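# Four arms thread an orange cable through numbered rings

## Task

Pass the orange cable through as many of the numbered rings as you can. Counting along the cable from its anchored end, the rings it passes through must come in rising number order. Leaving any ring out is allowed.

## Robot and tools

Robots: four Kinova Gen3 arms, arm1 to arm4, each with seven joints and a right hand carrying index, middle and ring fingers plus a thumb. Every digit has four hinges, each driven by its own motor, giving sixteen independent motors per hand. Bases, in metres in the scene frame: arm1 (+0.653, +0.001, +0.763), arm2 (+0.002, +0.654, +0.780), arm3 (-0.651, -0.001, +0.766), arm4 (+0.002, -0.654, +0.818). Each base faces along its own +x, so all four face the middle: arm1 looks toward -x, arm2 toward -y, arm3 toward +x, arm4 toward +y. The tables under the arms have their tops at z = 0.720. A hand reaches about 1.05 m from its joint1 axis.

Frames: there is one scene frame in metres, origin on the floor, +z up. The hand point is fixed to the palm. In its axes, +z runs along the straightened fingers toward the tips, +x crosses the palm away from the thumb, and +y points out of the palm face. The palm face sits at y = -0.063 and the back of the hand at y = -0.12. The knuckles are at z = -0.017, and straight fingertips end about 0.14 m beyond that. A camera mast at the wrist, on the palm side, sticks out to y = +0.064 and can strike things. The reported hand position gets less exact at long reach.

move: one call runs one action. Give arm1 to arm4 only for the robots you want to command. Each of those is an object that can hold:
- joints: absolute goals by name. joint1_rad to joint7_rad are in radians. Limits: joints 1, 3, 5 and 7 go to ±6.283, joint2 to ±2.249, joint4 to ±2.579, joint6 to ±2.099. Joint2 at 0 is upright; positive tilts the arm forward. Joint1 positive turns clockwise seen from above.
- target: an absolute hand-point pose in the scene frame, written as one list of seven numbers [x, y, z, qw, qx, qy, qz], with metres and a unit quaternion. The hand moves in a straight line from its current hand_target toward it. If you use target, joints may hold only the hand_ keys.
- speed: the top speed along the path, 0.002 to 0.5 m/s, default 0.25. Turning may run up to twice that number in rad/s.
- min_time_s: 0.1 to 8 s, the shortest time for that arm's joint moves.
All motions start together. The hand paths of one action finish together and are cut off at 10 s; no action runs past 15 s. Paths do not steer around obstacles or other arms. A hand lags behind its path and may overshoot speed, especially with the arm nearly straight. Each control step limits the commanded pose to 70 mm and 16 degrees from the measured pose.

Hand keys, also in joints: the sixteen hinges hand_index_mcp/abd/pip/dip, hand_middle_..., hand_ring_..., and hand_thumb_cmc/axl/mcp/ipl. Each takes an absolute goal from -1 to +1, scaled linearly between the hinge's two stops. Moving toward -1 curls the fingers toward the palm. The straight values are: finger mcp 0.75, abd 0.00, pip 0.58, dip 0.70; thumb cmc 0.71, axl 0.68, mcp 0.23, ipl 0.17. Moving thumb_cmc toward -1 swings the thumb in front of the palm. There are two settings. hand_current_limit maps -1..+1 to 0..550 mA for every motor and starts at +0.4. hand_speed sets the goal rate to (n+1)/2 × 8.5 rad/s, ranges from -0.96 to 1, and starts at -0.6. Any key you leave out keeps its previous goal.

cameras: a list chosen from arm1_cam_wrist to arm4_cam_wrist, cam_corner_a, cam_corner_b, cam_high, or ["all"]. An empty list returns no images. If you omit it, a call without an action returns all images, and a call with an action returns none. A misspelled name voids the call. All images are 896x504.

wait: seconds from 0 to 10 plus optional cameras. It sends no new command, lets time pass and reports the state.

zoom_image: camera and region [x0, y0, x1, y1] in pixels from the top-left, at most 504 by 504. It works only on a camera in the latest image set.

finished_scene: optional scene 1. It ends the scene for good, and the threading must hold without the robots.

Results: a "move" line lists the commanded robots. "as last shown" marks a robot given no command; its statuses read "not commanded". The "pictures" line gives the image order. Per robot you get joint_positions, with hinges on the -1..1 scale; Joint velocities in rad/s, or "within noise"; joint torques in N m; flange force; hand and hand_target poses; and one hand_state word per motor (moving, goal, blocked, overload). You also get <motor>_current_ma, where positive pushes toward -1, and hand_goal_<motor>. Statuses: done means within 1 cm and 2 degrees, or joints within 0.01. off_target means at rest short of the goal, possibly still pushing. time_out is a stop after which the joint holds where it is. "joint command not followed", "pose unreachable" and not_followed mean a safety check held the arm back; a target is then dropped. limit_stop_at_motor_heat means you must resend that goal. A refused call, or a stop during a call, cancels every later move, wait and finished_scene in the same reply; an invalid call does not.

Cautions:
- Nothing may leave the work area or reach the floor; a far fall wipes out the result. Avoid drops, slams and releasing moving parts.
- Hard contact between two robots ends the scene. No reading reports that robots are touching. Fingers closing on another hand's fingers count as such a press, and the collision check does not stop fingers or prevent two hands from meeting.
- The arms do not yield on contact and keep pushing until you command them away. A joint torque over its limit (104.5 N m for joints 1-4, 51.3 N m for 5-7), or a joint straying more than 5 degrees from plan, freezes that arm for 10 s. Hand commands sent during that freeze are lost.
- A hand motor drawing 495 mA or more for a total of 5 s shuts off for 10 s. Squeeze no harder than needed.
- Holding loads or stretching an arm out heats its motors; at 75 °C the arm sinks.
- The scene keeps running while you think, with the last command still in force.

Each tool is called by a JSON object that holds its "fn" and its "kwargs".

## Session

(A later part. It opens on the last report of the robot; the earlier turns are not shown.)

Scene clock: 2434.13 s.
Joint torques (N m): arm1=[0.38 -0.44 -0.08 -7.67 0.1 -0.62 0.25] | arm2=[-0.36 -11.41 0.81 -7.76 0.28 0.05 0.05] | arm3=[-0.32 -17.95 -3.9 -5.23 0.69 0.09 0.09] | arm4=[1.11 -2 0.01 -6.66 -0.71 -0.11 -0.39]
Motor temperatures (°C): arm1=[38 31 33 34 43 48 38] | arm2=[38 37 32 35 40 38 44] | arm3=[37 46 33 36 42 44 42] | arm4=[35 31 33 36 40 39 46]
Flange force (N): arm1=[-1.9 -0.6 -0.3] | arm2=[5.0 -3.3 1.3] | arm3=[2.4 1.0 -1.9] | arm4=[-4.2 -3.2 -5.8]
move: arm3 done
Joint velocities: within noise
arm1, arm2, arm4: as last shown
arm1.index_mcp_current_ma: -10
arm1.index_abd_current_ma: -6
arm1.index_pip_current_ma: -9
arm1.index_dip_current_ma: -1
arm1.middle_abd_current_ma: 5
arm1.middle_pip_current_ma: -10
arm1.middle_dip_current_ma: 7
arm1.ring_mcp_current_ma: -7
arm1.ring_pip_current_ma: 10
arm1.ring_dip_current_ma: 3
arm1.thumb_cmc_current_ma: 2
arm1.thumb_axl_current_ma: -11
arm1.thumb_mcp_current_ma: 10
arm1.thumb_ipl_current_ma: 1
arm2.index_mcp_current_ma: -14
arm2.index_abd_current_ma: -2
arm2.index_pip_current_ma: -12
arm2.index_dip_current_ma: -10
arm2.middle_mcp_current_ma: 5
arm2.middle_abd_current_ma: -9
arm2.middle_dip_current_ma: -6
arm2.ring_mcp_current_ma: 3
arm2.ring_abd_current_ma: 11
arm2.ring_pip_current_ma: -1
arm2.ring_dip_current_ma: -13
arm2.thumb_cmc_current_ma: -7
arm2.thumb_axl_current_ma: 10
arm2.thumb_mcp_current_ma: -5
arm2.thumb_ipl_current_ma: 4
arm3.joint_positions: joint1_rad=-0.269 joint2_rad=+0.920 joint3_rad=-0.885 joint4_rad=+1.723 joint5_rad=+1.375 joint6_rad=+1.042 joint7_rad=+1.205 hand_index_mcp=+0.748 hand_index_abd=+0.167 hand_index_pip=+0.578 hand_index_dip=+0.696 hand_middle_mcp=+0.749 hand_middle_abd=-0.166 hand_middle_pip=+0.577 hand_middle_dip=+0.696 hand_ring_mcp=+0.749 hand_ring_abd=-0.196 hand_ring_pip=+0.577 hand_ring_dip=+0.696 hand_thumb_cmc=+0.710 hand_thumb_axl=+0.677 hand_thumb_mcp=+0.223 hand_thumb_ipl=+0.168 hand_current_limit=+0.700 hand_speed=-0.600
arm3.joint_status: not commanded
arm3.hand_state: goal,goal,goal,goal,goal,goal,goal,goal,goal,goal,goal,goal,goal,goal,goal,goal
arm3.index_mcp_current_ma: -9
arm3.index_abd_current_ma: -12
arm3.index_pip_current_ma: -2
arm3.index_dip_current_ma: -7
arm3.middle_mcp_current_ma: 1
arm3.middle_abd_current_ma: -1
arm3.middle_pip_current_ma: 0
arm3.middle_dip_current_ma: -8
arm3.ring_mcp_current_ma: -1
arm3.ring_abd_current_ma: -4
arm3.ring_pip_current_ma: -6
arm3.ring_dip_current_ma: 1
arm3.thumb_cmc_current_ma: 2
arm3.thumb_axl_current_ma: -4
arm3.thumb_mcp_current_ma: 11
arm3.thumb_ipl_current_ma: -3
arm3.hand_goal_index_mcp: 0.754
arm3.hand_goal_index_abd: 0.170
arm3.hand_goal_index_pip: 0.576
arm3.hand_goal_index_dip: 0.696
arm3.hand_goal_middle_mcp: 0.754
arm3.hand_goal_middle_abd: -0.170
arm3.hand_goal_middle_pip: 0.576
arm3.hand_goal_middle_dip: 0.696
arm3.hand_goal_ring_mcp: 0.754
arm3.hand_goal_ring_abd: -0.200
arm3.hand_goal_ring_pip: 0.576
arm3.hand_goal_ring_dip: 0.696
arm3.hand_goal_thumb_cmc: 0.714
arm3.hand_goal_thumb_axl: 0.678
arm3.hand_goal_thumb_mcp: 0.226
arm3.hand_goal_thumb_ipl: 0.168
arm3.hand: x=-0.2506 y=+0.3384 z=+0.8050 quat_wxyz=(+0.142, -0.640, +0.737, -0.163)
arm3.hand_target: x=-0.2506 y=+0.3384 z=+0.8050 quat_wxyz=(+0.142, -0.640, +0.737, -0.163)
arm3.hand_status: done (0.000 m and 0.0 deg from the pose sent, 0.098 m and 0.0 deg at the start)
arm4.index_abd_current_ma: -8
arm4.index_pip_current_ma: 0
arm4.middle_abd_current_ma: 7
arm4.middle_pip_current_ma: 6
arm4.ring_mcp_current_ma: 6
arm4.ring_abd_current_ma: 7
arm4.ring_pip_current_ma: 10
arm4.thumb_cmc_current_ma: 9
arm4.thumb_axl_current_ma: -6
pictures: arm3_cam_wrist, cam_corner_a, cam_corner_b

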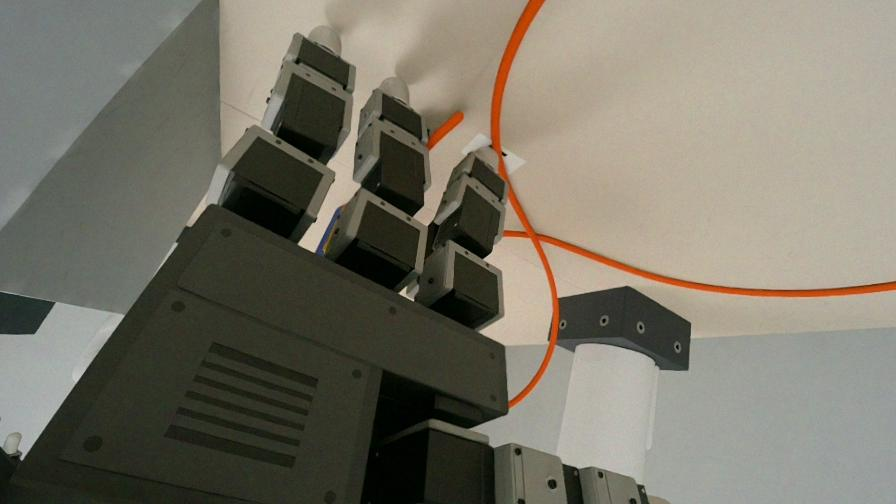

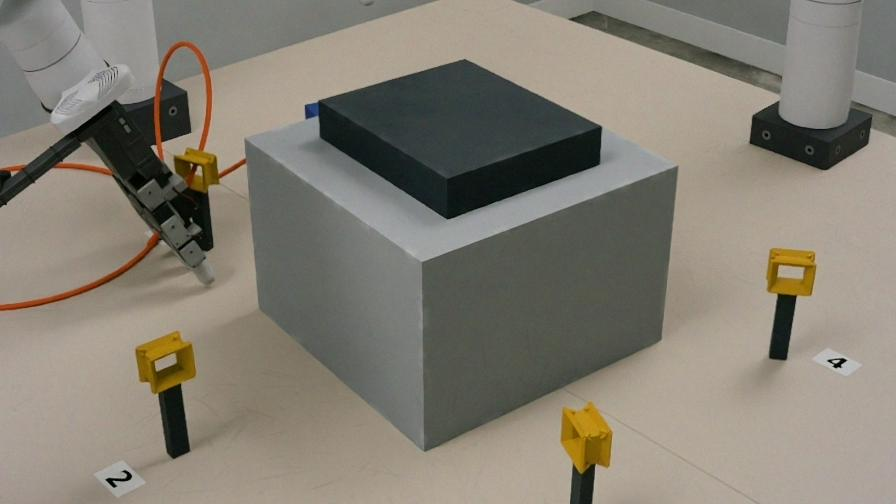

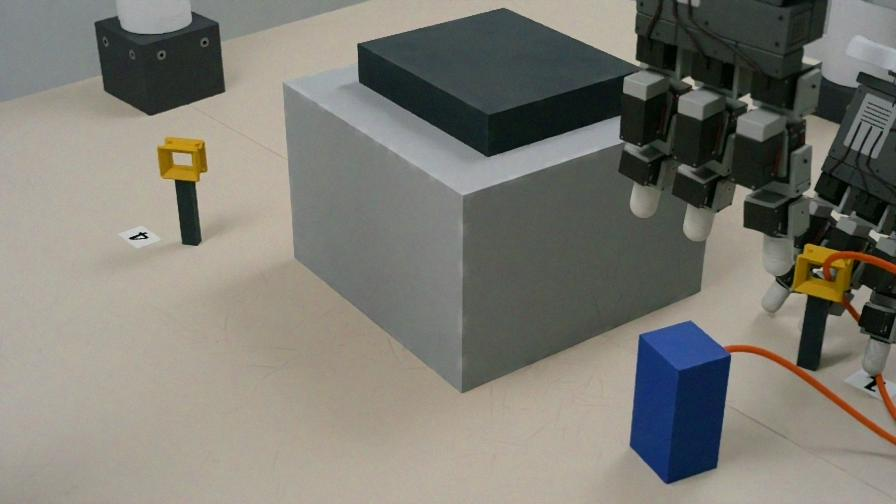

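{"fn": "move", "kwargs": {"arm3": {"joints": {"hand_index_abd": -0.46, "hand_middle_abd": 0.46, "hand_ring_abd": 0.0}}, "cameras": ["arm3_cam_wrist"]}}

{"fn": "zoom_image", "kwargs": {"camera": "arm3_cam_wrist", "region": [300, 0, 600, 250]}}

Scene clock: 2438.40 s.
Joint torques (N m): arm1=[0.42 -0.43 -0.14 -7.72 0.13 -0.63 0.25] | arm2=[-0.3 -11.4 0.73 -7.8 0.31 0.08 0.1] | arm3=[-0.51 -18.44 -4.13 -5.51 0.88 0.03 0.16] | arm4=[1.11 -1.97 0.02 -6.68 -0.68 -0.11 -0.38]
Motor temperatures (°C): arm1=[38 31 33 34 43 48 38] | arm2=[38 37 32 35 40 38 44] | arm3=[37 46 33 36 42 44 42] | arm4=[35 31 33 36 40 39 46]
Flange force (N): arm1=[-1.7 -0.8 -0.2] | arm2=[4.8 -3.4 1.5] | arm3=[2.9 1.5 -1.3] | arm4=[-4.1 -3.1 -5.7]
move: arm3 off_target
Joint velocities: within noise
arm1, arm2, arm4: as last shown
arm1.index_mcp_current_ma: -8
arm1.index_abd_current_ma: -2
arm1.index_pip_current_ma: -6
arm1.index_dip_current_ma: 2
arm1.middle_mcp_current_ma: 1
arm1.middle_abd_current_ma: 10
arm1.middle_dip_current_ma: 8
arm1.ring_mcp_current_ma: -8
arm1.ring_abd_current_ma: -2
arm1.ring_pip_current_ma: 13
arm1.ring_dip_current_ma: 0
arm1.thumb_cmc_current_ma: 3
arm1.thumb_axl_current_ma: -10
arm1.thumb_mcp_current_ma: 7
arm1.thumb_ipl_current_ma: -1
arm2.index_mcp_current_ma: -6
arm2.index_abd_current_ma: -8
arm2.index_pip_current_ma: -15
arm2.index_dip_current_ma: -11
arm2.middle_mcp_current_ma: 1
arm2.middle_abd_current_ma: -7
arm2.ring_mcp_current_ma: 1
arm2.ring_abd_current_ma: 14
arm2.ring_pip_current_ma: 0
arm2.ring_dip_current_ma: -8
arm2.thumb_cmc_current_ma: -9
arm2.thumb_mcp_current_ma: -3
arm2.thumb_ipl_current_ma: 6
arm3.joint_positions: joint1_rad=-0.269 joint2_rad=+0.920 joint3_rad=-0.885 joint4_rad=+1.723 joint5_rad=+1.375 joint6_rad=+1.042 joint7_rad=+1.205 hand_index_mcp=+0.744 hand_index_abd=-0.051 hand_index_pip=+0.576 hand_index_dip=+0.699 hand_middle_mcp=+0.748 hand_middle_abd=+0.045 hand_middle_pip=+0.577 hand_middle_dip=+0.698 hand_ring_mcp=+0.749 hand_ring_abd=+0.008 hand_ring_pip=+0.577 hand_ring_dip=+0.696 hand_thumb_cmc=+0.710 hand_thumb_axl=+0.677 hand_thumb_mcp=+0.223 hand_thumb_ipl=+0.168 hand_current_limit=+0.700 hand_speed=-0.600
arm3.joint_status: hand_index_abd off_target (ended at -0.051, target -0.460); hand_middle_abd off_target (ended at +0.045, target +0.460); the others done
arm3.hand_state: goal,blocked,goal,goal,goal,blocked,goal,goal,goal,goal,goal,goal,goal,goal,goal,goal
arm3.index_mcp_current_ma: -15
arm3.index_abd_current_ma: 461
arm3.index_pip_current_ma: 0
arm3.index_dip_current_ma: -1
arm3.middle_mcp_current_ma: 10
arm3.middle_abd_current_ma: -462
arm3.middle_pip_current_ma: -1
arm3.middle_dip_current_ma: 0
arm3.ring_mcp_current_ma: -8
arm3.ring_abd_current_ma: 1
arm3.ring_pip_current_ma: 1
arm3.ring_dip_current_ma: 4
arm3.thumb_cmc_current_ma: -4
arm3.thumb_axl_current_ma: 7
arm3.thumb_mcp_current_ma: -2
arm3.thumb_ipl_current_ma: 1
arm3.hand_goal_index_mcp: 0.754
arm3.hand_goal_index_abd: -0.460
arm3.hand_goal_index_pip: 0.576
arm3.hand_goal_index_dip: 0.696
arm3.hand_goal_middle_mcp: 0.754
arm3.hand_goal_middle_abd: 0.460
arm3.hand_goal_middle_pip: 0.576
arm3.hand_goal_middle_dip: 0.696
arm3.hand_goal_ring_mcp: 0.754
arm3.hand_goal_ring_abd: 0.000
arm3.hand_goal_ring_pip: 0.576
arm3.hand_goal_ring_dip: 0.696
arm3.hand_goal_thumb_cmc: 0.714
arm3.hand_goal_thumb_axl: 0.678
arm3.hand_goal_thumb_mcp: 0.226
arm3.hand_goal_thumb_ipl: 0.168
arm3.hand: x=-0.2506 y=+0.3384 z=+0.8050 quat_wxyz=(+0.142, -0.640, +0.737, -0.163)
arm3.hand_target: x=-0.2506 y=+0.3384 z=+0.8050 quat_wxyz=(+0.142, -0.640, +0.737, -0.163)
arm3.hand_status: not commanded
arm4.index_mcp_current_ma: -10
arm4.index_abd_current_ma: 0
arm4.index_pip_current_ma: 6
arm4.index_dip_current_ma: -4
arm4.middle_mcp_current_ma: 8
arm4.middle_abd_current_ma: 6
arm4.middle_pip_current_ma: 8
arm4.middle_dip_current_ma: 6
arm4.ring_mcp_current_ma: 5
arm4.ring_abd_current_ma: 8
arm4.ring_pip_current_ma: 12
arm4.ring_dip_current_ma: 5
arm4.thumb_cmc_current_ma: 11
arm4.thumb_axl_current_ma: -4
arm4.thumb_mcp_current_ma: -4

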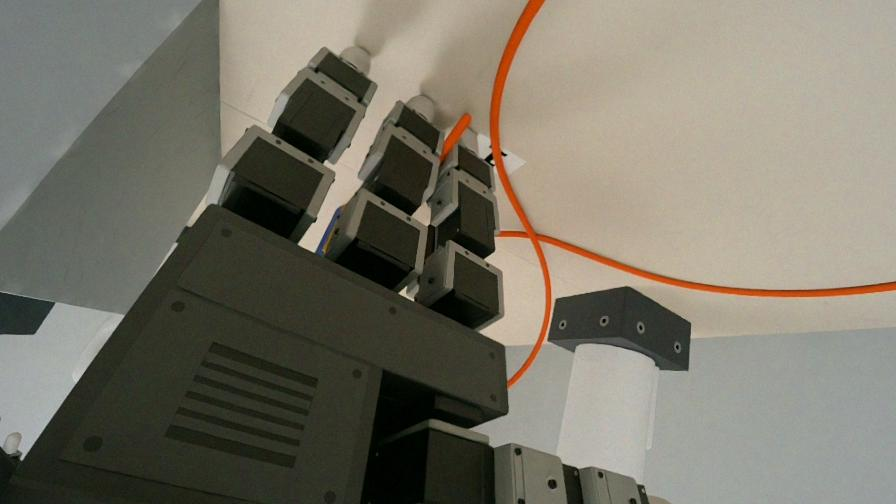

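Scaled by 1.680 from the camera's image (finer frame: 1280x720).

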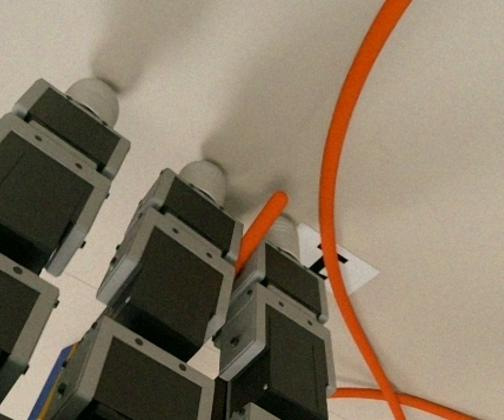

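{"fn": "move", "kwargs": {"arm3": {"target": [-0.3151, 0.2484, 0.902, 0, -0.8064, 0.5913, 0], "speed": 0.15}, "cameras": ["arm3_cam_wrist", "cam_high", "cam_corner_a", "cam_corner_b"]}}

{"fn": "zoom_image", "kwargs": {"camera": "cam_corner_a", "region": [0, 80, 250, 330]}}

{"fn": "zoom_image", "kwargs": {"camera": "cam_high", "region": [300, 60, 500, 260]}}

Scene clock: 2454.63 s.
Joint torques (N m): arm1=[0.37 -0.39 -0.2 -7.68 0.11 -0.65 0.26] | arm2=[-0.3 -11.36 0.77 -7.81 0.28 0.09 0.06] | arm3=[-0.37 -17.04 -5.59 -5.4 -0.3 -0.19 0.11] | arm4=[1.14 -1.97 0.04 -6.71 -0.7 -0.14 -0.38]
Motor temperatures (°C): arm1=[38 31 33 34 43 48 38] | arm2=[38 37 32 35 40 38 44] | arm3=[37 46 33 36 42 44 42] | arm4=[35 31 33 36 40 39 46]
Flange force (N): arm1=[-1.6 -0.9 -0.3] | arm2=[4.7 -3.3 1.5] | arm3=[1.1 2.3 -0.2] | arm4=[-4.1 -3.1 -5.7]
move: arm3 done
Joint velocities: within noise
arm1.joint_positions: joint1_rad=-0.211 joint2_rad=-0.447 joint3_rad=-0.107 joint4_rad=+1.431 joint5_rad=-0.069 joint6_rad=+1.964 joint7_rad=+1.761 hand_index_mcp=+0.753 hand_index_abd=+0.000 hand_index_pip=+0.577 hand_index_dip=+0.696 hand_middle_mcp=+0.753 hand_middle_abd=+0.000 hand_middle_pip=+0.577 hand_middle_dip=+0.696 hand_ring_mcp=+0.753 hand_ring_abd=+0.000 hand_ring_pip=+0.577 hand_ring_dip=+0.696 hand_thumb_cmc=+0.714 hand_thumb_axl=+0.677 hand_thumb_mcp=+0.222 hand_thumb_ipl=+0.168 hand_current_limit=+0.400 hand_speed=-0.600
arm1.joint_status: not commanded
arm1.hand_state: goal,goal,goal,goal,goal,goal,goal,goal,goal,goal,overload,goal,goal,goal,goal,goal
arm1.index_mcp_current_ma: -10
arm1.index_abd_current_ma: -5
arm1.index_pip_current_ma: -11
arm1.index_dip_current_ma: -3
arm1.middle_mcp_current_ma: -1
arm1.middle_abd_current_ma: 7
arm1.middle_pip_current_ma: -9
arm1.middle_dip_current_ma: 7
arm1.ring_mcp_current_ma: -9
arm1.ring_abd_current_ma: 0
arm1.ring_pip_current_ma: 11
arm1.ring_dip_current_ma: -1
arm1.thumb_cmc_current_ma: 5
arm1.thumb_axl_current_ma: -12
arm1.thumb_mcp_current_ma: 5
arm1.thumb_ipl_current_ma: 0
arm1.hand_goal_index_mcp: 0.754
arm1.hand_goal_index_abd: 0.000
arm1.hand_goal_index_pip: 0.576
arm1.hand_goal_index_dip: 0.696
arm1.hand_goal_middle_mcp: 0.754
arm1.hand_goal_middle_abd: 0.000
arm1.hand_goal_middle_pip: 0.576
arm1.hand_goal_middle_dip: 0.696
arm1.hand_goal_ring_mcp: 0.754
arm1.hand_goal_ring_abd: 0.000
arm1.hand_goal_ring_pip: 0.576
arm1.hand_goal_ring_dip: 0.696
arm1.hand_goal_thumb_cmc: 0.714
arm1.hand_goal_thumb_axl: 0.678
arm1.hand_goal_thumb_mcp: 0.226
arm1.hand_goal_thumb_ipl: 0.168
arm1.hand: x=+0.5493 y=-0.1310 z=+1.3069 quat_wxyz=(+0.021, +0.954, +0.285, -0.090)
arm1.hand_target: x=+0.5493 y=-0.1310 z=+1.3069 quat_wxyz=(+0.021, +0.954, +0.285, -0.090)
arm1.hand_status: not commanded
arm2: as last shown
arm2.index_mcp_current_ma: -12
arm2.index_abd_current_ma: -6
arm2.index_pip_current_ma: -7
arm2.middle_mcp_current_ma: 4
arm2.middle_abd_current_ma: -11
arm2.middle_pip_current_ma: -8
arm2.ring_mcp_current_ma: 5
arm2.ring_abd_current_ma: 9
arm2.ring_pip_current_ma: 5
arm2.ring_dip_current_ma: -9
arm2.thumb_axl_current_ma: 5
arm2.thumb_mcp_current_ma: -6
arm2.thumb_ipl_current_ma: 4
arm3.joint_positions: joint1_rad=+0.050 joint2_rad=+0.922 joint3_rad=-1.193 joint4_rad=+1.576 joint5_rad=+0.887 joint6_rad=+1.272 joint7_rad=+2.157 hand_index_mcp=+0.745 hand_index_abd=-0.051 hand_index_pip=+0.575 hand_index_dip=+0.696 hand_middle_mcp=+0.749 hand_middle_abd=+0.045 hand_middle_pip=+0.577 hand_middle_dip=+0.690 hand_ring_mcp=+0.749 hand_ring_abd=+0.008 hand_ring_pip=+0.577 hand_ring_dip=+0.696 hand_thumb_cmc=+0.710 hand_thumb_axl=+0.677 hand_thumb_mcp=+0.223 hand_thumb_ipl=+0.168 hand_current_limit=+0.700 hand_speed=-0.600
arm3.joint_status: not commanded
arm3.hand_state: goal,blocked,goal,goal,goal,blocked,goal,goal,goal,goal,goal,goal,goal,goal,goal,goal
arm3.index_mcp_current_ma: -13
arm3.index_abd_current_ma: 456
arm3.index_pip_current_ma: -3
arm3.index_dip_current_ma: -2
arm3.middle_mcp_current_ma: 1
arm3.middle_abd_current_ma: -463
arm3.middle_pip_current_ma: -3
arm3.middle_dip_current_ma: -2
arm3.ring_mcp_current_ma: -7
arm3.ring_abd_current_ma: 5
arm3.ring_pip_current_ma: 2
arm3.ring_dip_current_ma: -2
arm3.thumb_cmc_current_ma: -11
arm3.thumb_axl_current_ma: 4
arm3.thumb_mcp_current_ma: 0
arm3.thumb_ipl_current_ma: 9
arm3.hand_goal_index_mcp: 0.754
arm3.hand_goal_index_abd: -0.460
arm3.hand_goal_index_pip: 0.576
arm3.hand_goal_index_dip: 0.696
arm3.hand_goal_middle_mcp: 0.754
arm3.hand_goal_middle_abd: 0.460
arm3.hand_goal_middle_pip: 0.576
arm3.hand_goal_middle_dip: 0.696
arm3.hand_goal_ring_mcp: 0.754
arm3.hand_goal_ring_abd: 0.000
arm3.hand_goal_ring_pip: 0.576
arm3.hand_goal_ring_dip: 0.696
arm3.hand_goal_thumb_cmc: 0.714
arm3.hand_goal_thumb_axl: 0.678
arm3.hand_goal_thumb_mcp: 0.226
arm3.hand_goal_thumb_ipl: 0.168
arm3.hand: x=-0.3151 y=+0.2484 z=+0.9020 quat_wxyz=(+0.000, -0.806, +0.591, +0.000)
arm3.hand_target: x=-0.3151 y=+0.2484 z=+0.9020 quat_wxyz=(+0.000, -0.806, +0.591, +0.000)
arm3.hand_status: done (0.000 m and 0.0 deg from the pose sent, 0.147 m and 35.6 deg at the start)
arm4.joint_positions: joint1_rad=-0.862 joint2_rad=-0.381 joint3_rad=-0.038 joint4_rad=+1.500 joint5_rad=-0.069 joint6_rad=+1.986 joint7_rad=+1.768 hand_index_mcp=+0.753 hand_index_abd=+0.000 hand_index_pip=+0.577 hand_index_dip=+0.696 hand_middle_mcp=+0.753 hand_middle_abd=+0.000 hand_middle_pip=+0.577 hand_middle_dip=+0.696 hand_ring_mcp=+0.753 hand_ring_abd=+0.000 hand_ring_pip=+0.577 hand_ring_dip=+0.696 hand_thumb_cmc=+0.714 hand_thumb_axl=+0.677 hand_thumb_mcp=+0.221 hand_thumb_ipl=+0.168 hand_current_limit=+0.400 hand_speed=-0.600
arm4.joint_status: not commanded
arm4.hand_state: goal,goal,goal,goal,goal,goal,goal,goal,goal,goal,goal,goal,goal,goal,goal,goal
arm4.index_mcp_current_ma: -11
arm4.index_abd_current_ma: -10
arm4.index_pip_current_ma: 3
arm4.index_dip_current_ma: -8
arm4.middle_mcp_current_ma: 6
arm4.middle_abd_current_ma: 3
arm4.middle_pip_current_ma: 1
arm4.middle_dip_current_ma: 1
arm4.ring_mcp_current_ma: 4
arm4.ring_abd_current_ma: 1
arm4.ring_pip_current_ma: 9
arm4.ring_dip_current_ma: 10
arm4.thumb_cmc_current_ma: 11
arm4.thumb_axl_current_ma: 0
arm4.thumb_mcp_current_ma: 2
arm4.thumb_ipl_current_ma: 7
arm4.hand_goal_index_mcp: 0.754
arm4.hand_goal_index_abd: 0.000
arm4.hand_goal_index_pip: 0.576
arm4.hand_goal_index_dip: 0.696
arm4.hand_goal_middle_mcp: 0.754
arm4.hand_goal_middle_abd: 0.000
arm4.hand_goal_middle_pip: 0.576
arm4.hand_goal_middle_dip: 0.696
arm4.hand_goal_ring_mcp: 0.754
arm4.hand_goal_ring_abd: 0.000
arm4.hand_goal_ring_pip: 0.576
arm4.hand_goal_ring_dip: 0.696
arm4.hand_goal_thumb_cmc: 0.714
arm4.hand_goal_thumb_axl: 0.678
arm4.hand_goal_thumb_mcp: 0.226
arm4.hand_goal_thumb_ipl: 0.168
arm4.hand: x=-0.1602 y=-0.6403 z=+1.3350 quat_wxyz=(-0.013, -0.978, +0.206, +0.028)
arm4.hand_target: x=-0.1602 y=-0.6403 z=+1.3350 quat_wxyz=(-0.013, -0.978, +0.206, +0.028)
arm4.hand_status: not commanded
pictures: arm3_cam_wrist, cam_corner_a, cam_corner_b, cam_high

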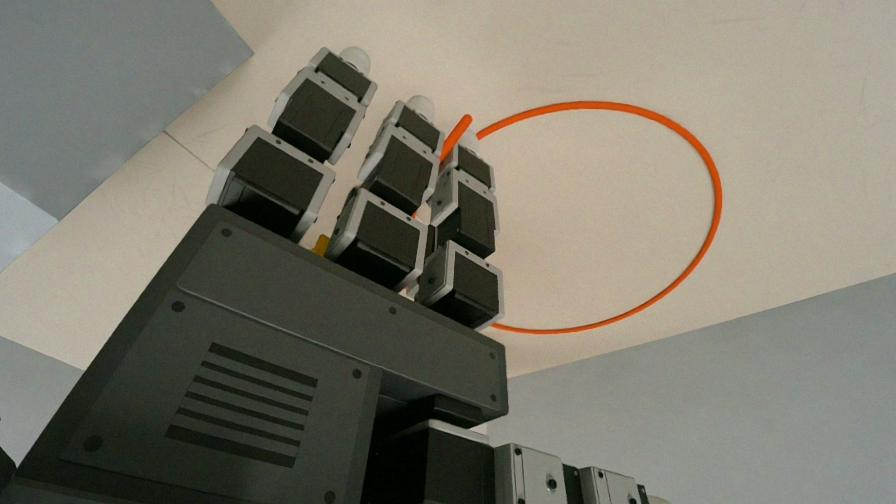

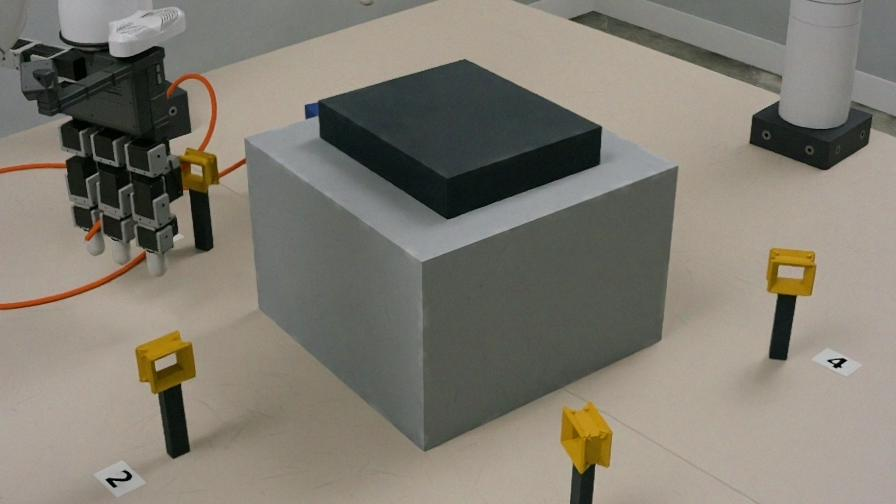

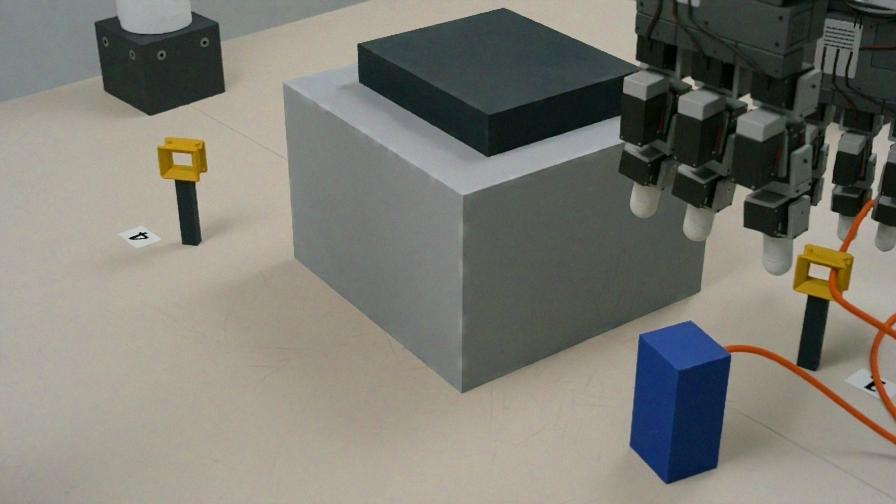

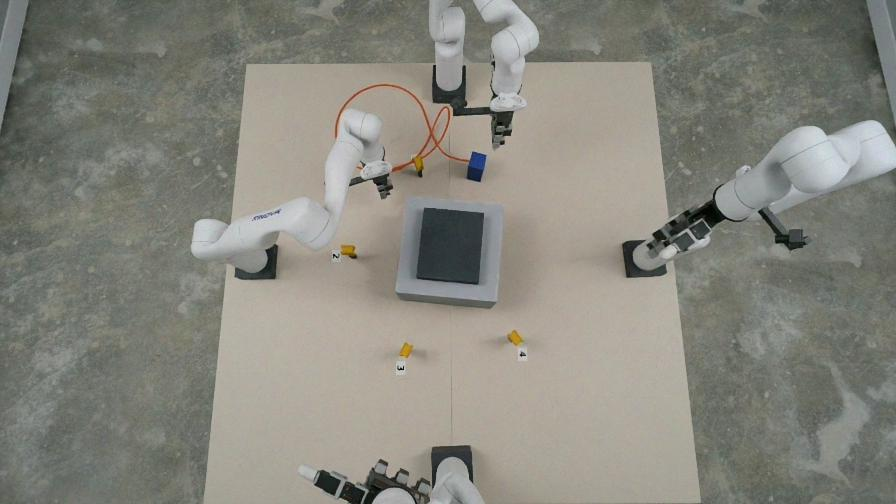

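Scaled by 2.016 from the camera's image (finer frame: 1280x720).

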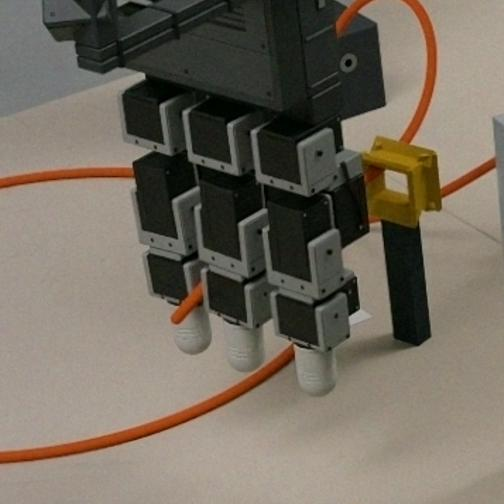

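Scaled by 2.520 from the camera's image (finer frame: 1280x720).

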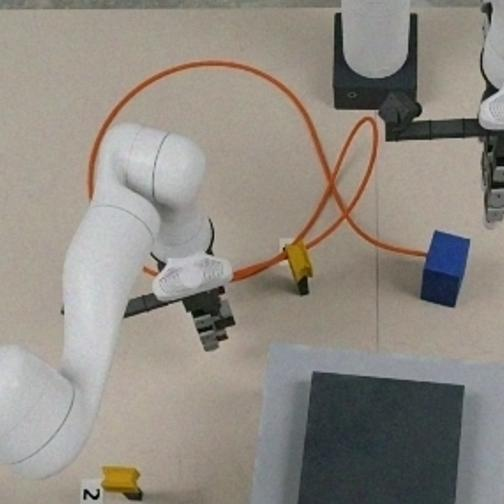

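{"fn": "move", "kwargs": {"arm3": {"joints": {"hand_index_abd": 0.0, "hand_middle_abd": 0.0}}, "cameras": ["arm3_cam_wrist", "cam_corner_a"]}}

{"fn": "zoom_image", "kwargs": {"camera": "cam_corner_a", "region": [0, 80, 250, 330]}}

{"fn": "zoom_image", "kwargs": {"camera": "arm3_cam_wrist", "region": [300, 0, 600, 250]}}

Scene clock: 2467.27 s.
Joint torques (N m): arm1=[0.4 -0.41 -0.11 -7.67 0.12 -0.65 0.27] | arm2=[-0.28 -11.45 0.81 -7.87 0.27 0.08 0.04] | arm3=[-0.29 -17.13 -5.49 -5.55 -0.21 -0.19 0.04] | arm4=[1.11 -2 0.03 -6.7 -0.69 -0.1 -0.35]
Motor temperatures (°C): arm1=[38 31 33 34 43 48 38] | arm2=[38 37 32 36 40 38 44] | arm3=[37 45 33 36 42 44 42] | arm4=[35 31 33 36 40 39 46]
Flange force (N): arm1=[-1.8 -0.6 -0.4] | arm2=[4.8 -3.4 1.7] | arm3=[1.2 2.6 -0.2] | arm4=[-4.2 -3.0 -5.6]
move: arm3 done
Joint velocities: within noise
arm1, arm2, arm4: as last shown
arm1.index_abd_current_ma: 0
arm1.index_pip_current_ma: -9
arm1.index_dip_current_ma: 2
arm1.middle_mcp_current_ma: 1
arm1.middle_abd_current_ma: 10
arm1.middle_pip_current_ma: -11
arm1.middle_dip_current_ma: 8
arm1.ring_mcp_current_ma: -5
arm1.ring_abd_current_ma: -6
arm1.ring_pip_current_ma: 9
arm1.ring_dip_current_ma: 3
arm1.thumb_cmc_current_ma: 3
arm1.thumb_axl_current_ma: -10
arm1.thumb_mcp_current_ma: 7
arm1.thumb_ipl_current_ma: 3
arm2.index_abd_current_ma: -5
arm2.index_pip_current_ma: -8
arm2.middle_mcp_current_ma: 5
arm2.middle_abd_current_ma: -10
arm2.middle_pip_current_ma: -6
arm2.middle_dip_current_ma: -4
arm2.ring_mcp_current_ma: 4
arm2.ring_abd_current_ma: 14
arm2.ring_pip_current_ma: -1
arm2.ring_dip_current_ma: -4
arm2.thumb_cmc_current_ma: -10
arm2.thumb_axl_current_ma: 6
arm2.thumb_mcp_current_ma: -3
arm2.thumb_ipl_current_ma: 7
arm3.joint_positions: joint1_rad=+0.050 joint2_rad=+0.922 joint3_rad=-1.193 joint4_rad=+1.576 joint5_rad=+0.887 joint6_rad=+1.272 joint7_rad=+2.157 hand_index_mcp=+0.747 hand_index_abd=+0.004 hand_index_pip=+0.578 hand_index_dip=+0.696 hand_middle_mcp=+0.748 hand_middle_abd=-0.002 hand_middle_pip=+0.577 hand_middle_dip=+0.692 hand_ring_mcp=+0.749 hand_ring_abd=+0.008 hand_ring_pip=+0.577 hand_ring_dip=+0.696 hand_thumb_cmc=+0.710 hand_thumb_axl=+0.677 hand_thumb_mcp=+0.223 hand_thumb_ipl=+0.168 hand_current_limit=+0.700 hand_speed=-0.600
arm3.joint_status: all done
arm3.hand_state: goal,goal,goal,goal,goal,goal,goal,goal,goal,goal,goal,goal,goal,goal,goal,goal
arm3.index_mcp_current_ma: -12
arm3.index_abd_current_ma: 1
arm3.index_pip_current_ma: 12
arm3.index_dip_current_ma: 0
arm3.middle_mcp_current_ma: -1
arm3.middle_abd_current_ma: 3
arm3.middle_pip_current_ma: 5
arm3.middle_dip_current_ma: -4
arm3.ring_mcp_current_ma: -1
arm3.ring_abd_current_ma: -3
arm3.ring_pip_current_ma: 5
arm3.ring_dip_current_ma: 4
arm3.thumb_cmc_current_ma: -6
arm3.thumb_axl_current_ma: 0
arm3.thumb_mcp_current_ma: -4
arm3.thumb_ipl_current_ma: -2
arm3.hand_goal_index_mcp: 0.754
arm3.hand_goal_index_abd: 0.000
arm3.hand_goal_index_pip: 0.576
arm3.hand_goal_index_dip: 0.696
arm3.hand_goal_middle_mcp: 0.754
arm3.hand_goal_middle_abd: 0.000
arm3.hand_goal_middle_pip: 0.576
arm3.hand_goal_middle_dip: 0.696
arm3.hand_goal_ring_mcp: 0.754
arm3.hand_goal_ring_abd: 0.000
arm3.hand_goal_ring_pip: 0.576
arm3.hand_goal_ring_dip: 0.696
arm3.hand_goal_thumb_cmc: 0.714
arm3.hand_goal_thumb_axl: 0.678
arm3.hand_goal_thumb_mcp: 0.226
arm3.hand_goal_thumb_ipl: 0.168
arm3.hand: x=-0.3151 y=+0.2484 z=+0.9020 quat_wxyz=(+0.000, -0.806, +0.591, +0.000)
arm3.hand_target: x=-0.3151 y=+0.2484 z=+0.9020 quat_wxyz=(+0.000, -0.806, +0.591, +0.000)
arm3.hand_status: not commanded
arm4.index_mcp_current_ma: -5
arm4.index_abd_current_ma: -6
arm4.index_pip_current_ma: 0
arm4.index_dip_current_ma: -5
arm4.middle_mcp_current_ma: 11
arm4.middle_abd_current_ma: 7
arm4.middle_pip_current_ma: 7
arm4.middle_dip_current_ma: 0
arm4.ring_mcp_current_ma: 2
arm4.ring_abd_current_ma: 2
arm4.ring_pip_current_ma: 1
arm4.ring_dip_current_ma: 8
arm4.thumb_cmc_current_ma: 9
arm4.thumb_axl_current_ma: -4
arm4.thumb_mcp_current_ma: -3
arm4.thumb_ipl_current_ma: 2

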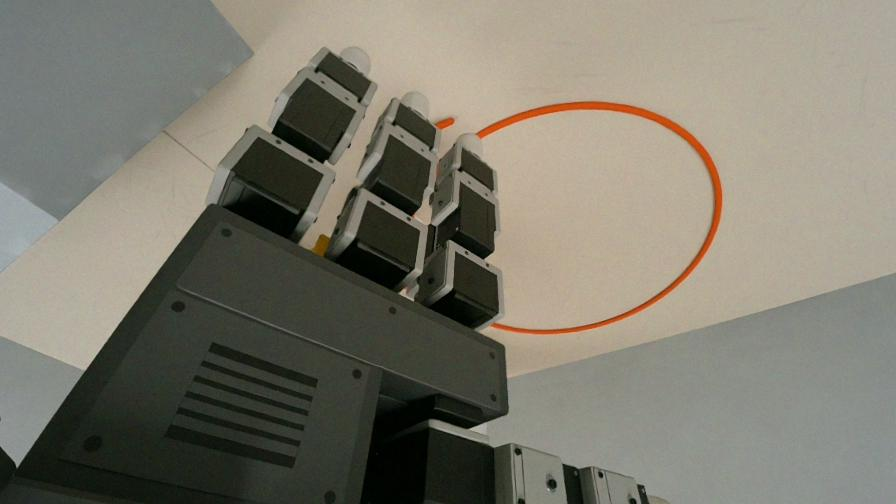

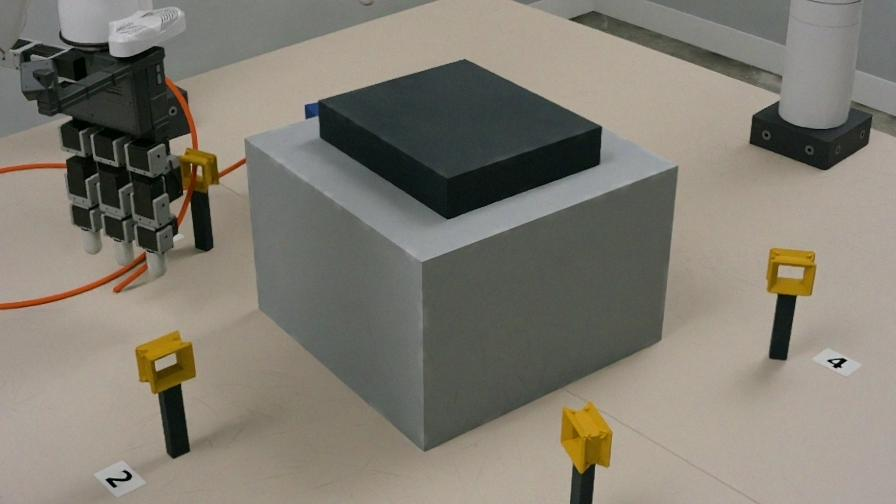

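Scaled by 2.016 from the camera's image (finer frame: 1280x720).

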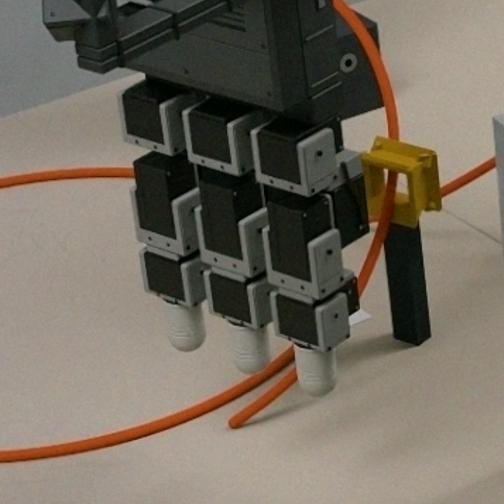

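Scaled by 1.680 from the camera's image (finer frame: 1280x720).

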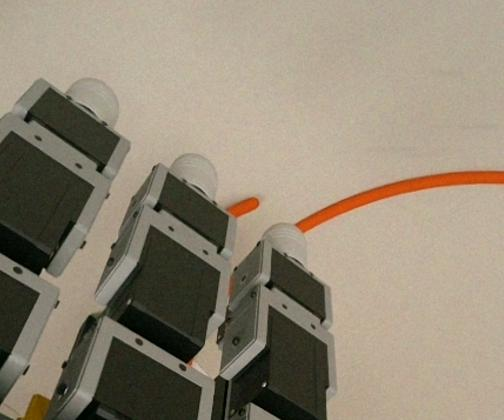

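{"fn": "move", "kwargs": {"arm3": {"target": [-0.2836, 0.2911, 0.8876, 0.162, -0.7311, 0.6469, -0.1434], "speed": 0.2, "joints": {"hand_index_abd": 0.17, "hand_middle_abd": -0.17, "hand_ring_abd": -0.2}}, "cameras": ["cam_corner_a", "cam_corner_b", "cam_high", "arm3_cam_wrist"]}}

{"fn": "zoom_image", "kwargs": {"camera": "arm3_cam_wrist", "region": [300, 0, 600, 250]}}

{"fn": "zoom_image", "kwargs": {"camera": "cam_high", "region": [360, 90, 480, 210]}}

{"fn": "zoom_image", "kwargs": {"camera": "cam_corner_b", "region": [746, 200, 896, 350]}}

{"fn": "zoom_image", "kwargs": {"camera": "cam_corner_a", "region": [50, 130, 250, 330]}}

Scene clock: 2500.00 s.
Joint torques (N m): arm1=[0.41 -0.4 -0.14 -7.69 0.13 -0.62 0.24] | arm2=[-0.33 -11.41 0.74 -7.81 0.26 0.08 0.04] | arm3=[-0.28 -15.06 -4.04 -6.38 0.81 -0.19 0.11] | arm4=[1.13 -1.99 0.02 -6.68 -0.71 -0.09 -0.39]
Motor temperatures (°C): arm1=[38 31 33 34 43 48 38] | arm2=[38 37 32 36 40 38 44] | arm3=[37 45 33 36 42 44 42] | arm4=[35 31 33 36 40 39 46]
Flange force (N): arm1=[-1.7 -0.8 -0.2] | arm2=[4.9 -3.2 1.5] | arm3=[1.7 2.0 -1.3] | arm4=[-4.2 -3.2 -5.7]
move: arm3 done
Joint velocities: within noise
arm1, arm2, arm4: as last shown
arm1.index_abd_current_ma: -2
arm1.index_dip_current_ma: -1
arm1.middle_mcp_current_ma: -3
arm1.middle_pip_current_ma: -14
arm1.ring_abd_current_ma: -4
arm1.ring_pip_current_ma: 11
arm1.ring_dip_current_ma: -1
arm1.thumb_cmc_current_ma: 1
arm1.thumb_axl_current_ma: -12
arm1.thumb_mcp_current_ma: 10
arm1.thumb_ipl_current_ma: 2
arm2.index_mcp_current_ma: -9
arm2.index_abd_current_ma: -6
arm2.index_pip_current_ma: -12
arm2.index_dip_current_ma: -7
arm2.middle_mcp_current_ma: -2
arm2.middle_abd_current_ma: -7
arm2.middle_dip_current_ma: -5
arm2.ring_mcp_current_ma: 3
arm2.ring_abd_current_ma: 17
arm2.ring_pip_current_ma: 4
arm2.ring_dip_current_ma: -6
arm2.thumb_cmc_current_ma: -1
arm2.thumb_axl_current_ma: 5
arm2.thumb_mcp_current_ma: -6
arm2.thumb_ipl_current_ma: 5
arm3.joint_positions: joint1_rad=-0.058 joint2_rad=+0.721 joint3_rad=-1.066 joint4_rad=+1.863 joint5_rad=+1.260 joint6_rad=+0.976 joint7_rad=+1.538 hand_index_mcp=+0.747 hand_index_abd=+0.165 hand_index_pip=+0.575 hand_index_dip=+0.696 hand_middle_mcp=+0.748 hand_middle_abd=-0.166 hand_middle_pip=+0.577 hand_middle_dip=+0.692 hand_ring_mcp=+0.749 hand_ring_abd=-0.196 hand_ring_pip=+0.577 hand_ring_dip=+0.696 hand_thumb_cmc=+0.710 hand_thumb_axl=+0.677 hand_thumb_mcp=+0.223 hand_thumb_ipl=+0.168 hand_current_limit=+0.700 hand_speed=-0.600
arm3.joint_status: all done
arm3.hand_state: goal,goal,goal,goal,goal,goal,goal,goal,goal,goal,goal,goal,goal,goal,goal,goal
arm3.index_mcp_current_ma: -8
arm3.index_abd_current_ma: -12
arm3.index_pip_current_ma: 5
arm3.index_dip_current_ma: -13
arm3.middle_mcp_current_ma: 4
arm3.middle_abd_current_ma: 12
arm3.middle_pip_current_ma: -4
arm3.middle_dip_current_ma: -2
arm3.ring_mcp_current_ma: -3
arm3.ring_abd_current_ma: -4
arm3.ring_pip_current_ma: 2
arm3.ring_dip_current_ma: -2
arm3.thumb_cmc_current_ma: -7
arm3.thumb_axl_current_ma: 5
arm3.thumb_mcp_current_ma: 8
arm3.thumb_ipl_current_ma: 0
arm3.hand_goal_index_mcp: 0.754
arm3.hand_goal_index_abd: 0.170
arm3.hand_goal_index_pip: 0.576
arm3.hand_goal_index_dip: 0.696
arm3.hand_goal_middle_mcp: 0.754
arm3.hand_goal_middle_abd: -0.170
arm3.hand_goal_middle_pip: 0.576
arm3.hand_goal_middle_dip: 0.696
arm3.hand_goal_ring_mcp: 0.754
arm3.hand_goal_ring_abd: -0.200
arm3.hand_goal_ring_pip: 0.576
arm3.hand_goal_ring_dip: 0.696
arm3.hand_goal_thumb_cmc: 0.714
arm3.hand_goal_thumb_axl: 0.678
arm3.hand_goal_thumb_mcp: 0.226
arm3.hand_goal_thumb_ipl: 0.168
arm3.hand: x=-0.2836 y=+0.2911 z=+0.8876 quat_wxyz=(+0.162, -0.731, +0.647, -0.143)
arm3.hand_target: x=-0.2836 y=+0.2911 z=+0.8876 quat_wxyz=(+0.162, -0.731, +0.647, -0.143)
arm3.hand_status: done (0.000 m and 0.0 deg from the pose sent, 0.055 m and 27.1 deg at the start)
arm4.index_mcp_current_ma: -8
arm4.index_abd_current_ma: -2
arm4.index_pip_current_ma: 4
arm4.index_dip_current_ma: 3
arm4.middle_mcp_current_ma: 5
arm4.middle_abd_current_ma: 3
arm4.middle_dip_current_ma: 7
arm4.ring_mcp_current_ma: 5
arm4.ring_abd_current_ma: 3
arm4.ring_pip_current_ma: 6
arm4.ring_dip_current_ma: 6
arm4.thumb_axl_current_ma: -9
arm4.thumb_mcp_current_ma: 6
arm4.thumb_ipl_current_ma: 0
pictures: arm3_cam_wrist, cam_corner_a, cam_corner_b, cam_high

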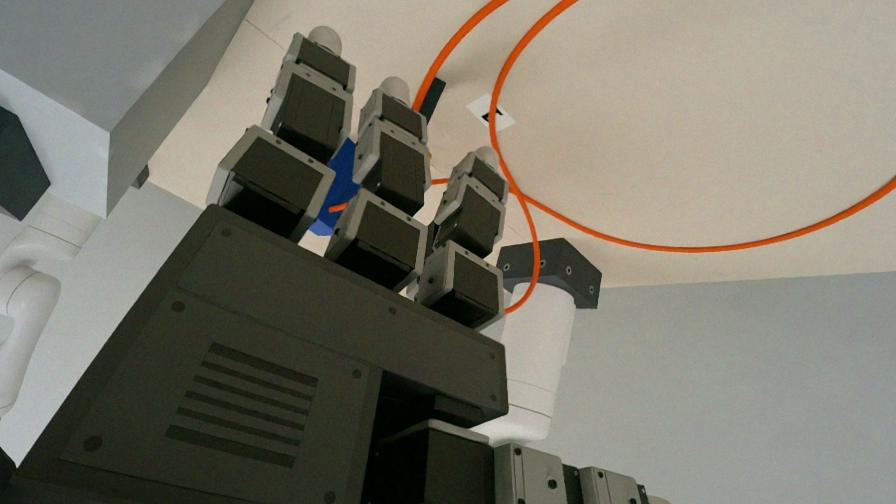

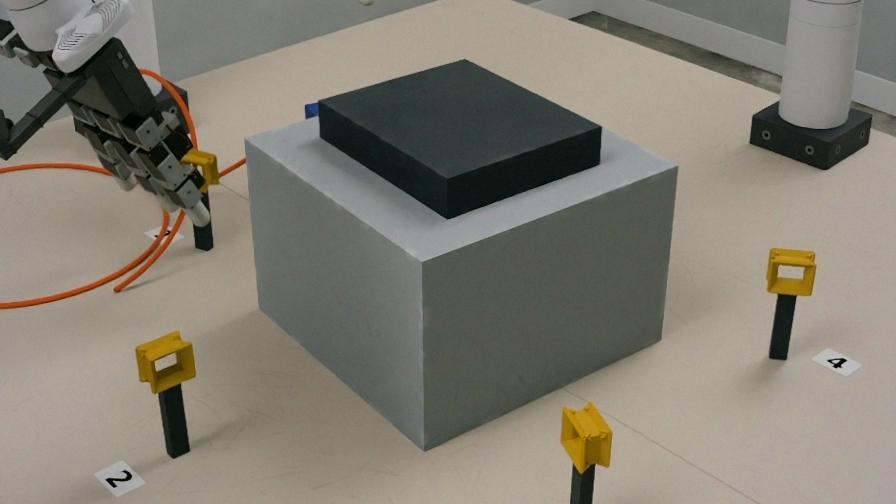

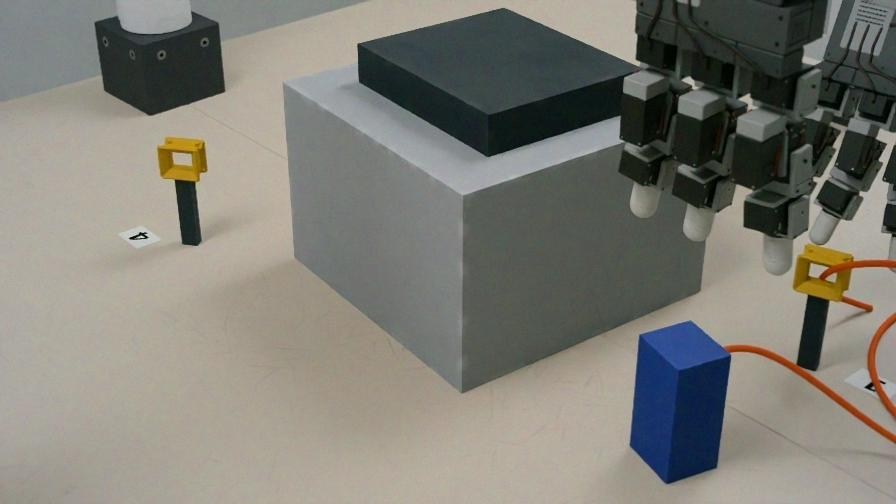

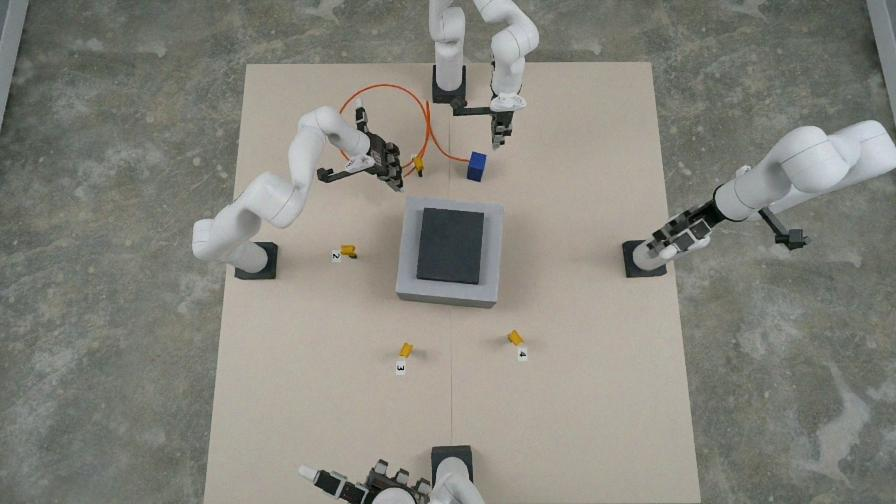

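Scaled by 1.680 from the camera's image (finer frame: 1280x720).

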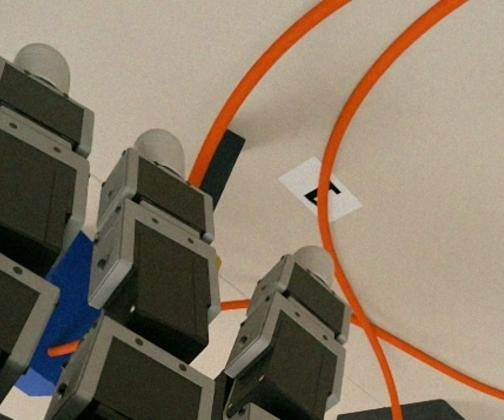

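Scaled by 4.200 from the camera's image (finer frame: 1280x720).

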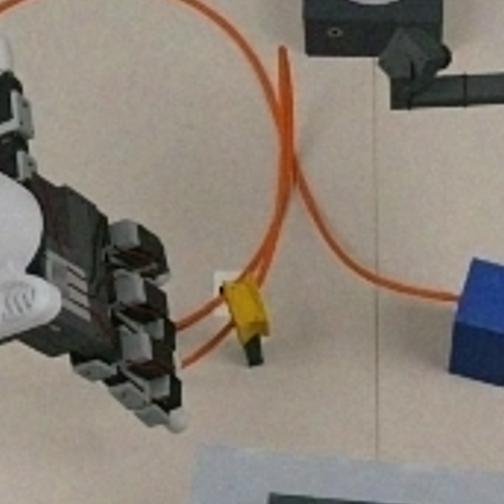

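Scaled by 3.360 from the camera's image (finer frame: 1280x720).

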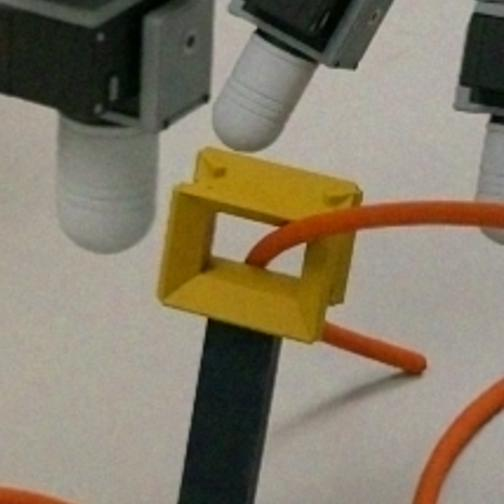

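Scaled by 2.520 from the camera's image (finer frame: 1280x720).

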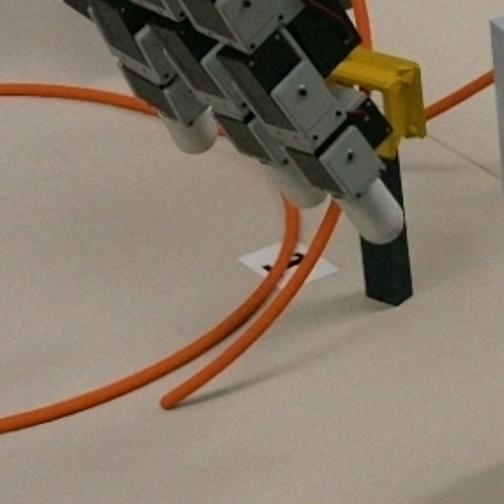

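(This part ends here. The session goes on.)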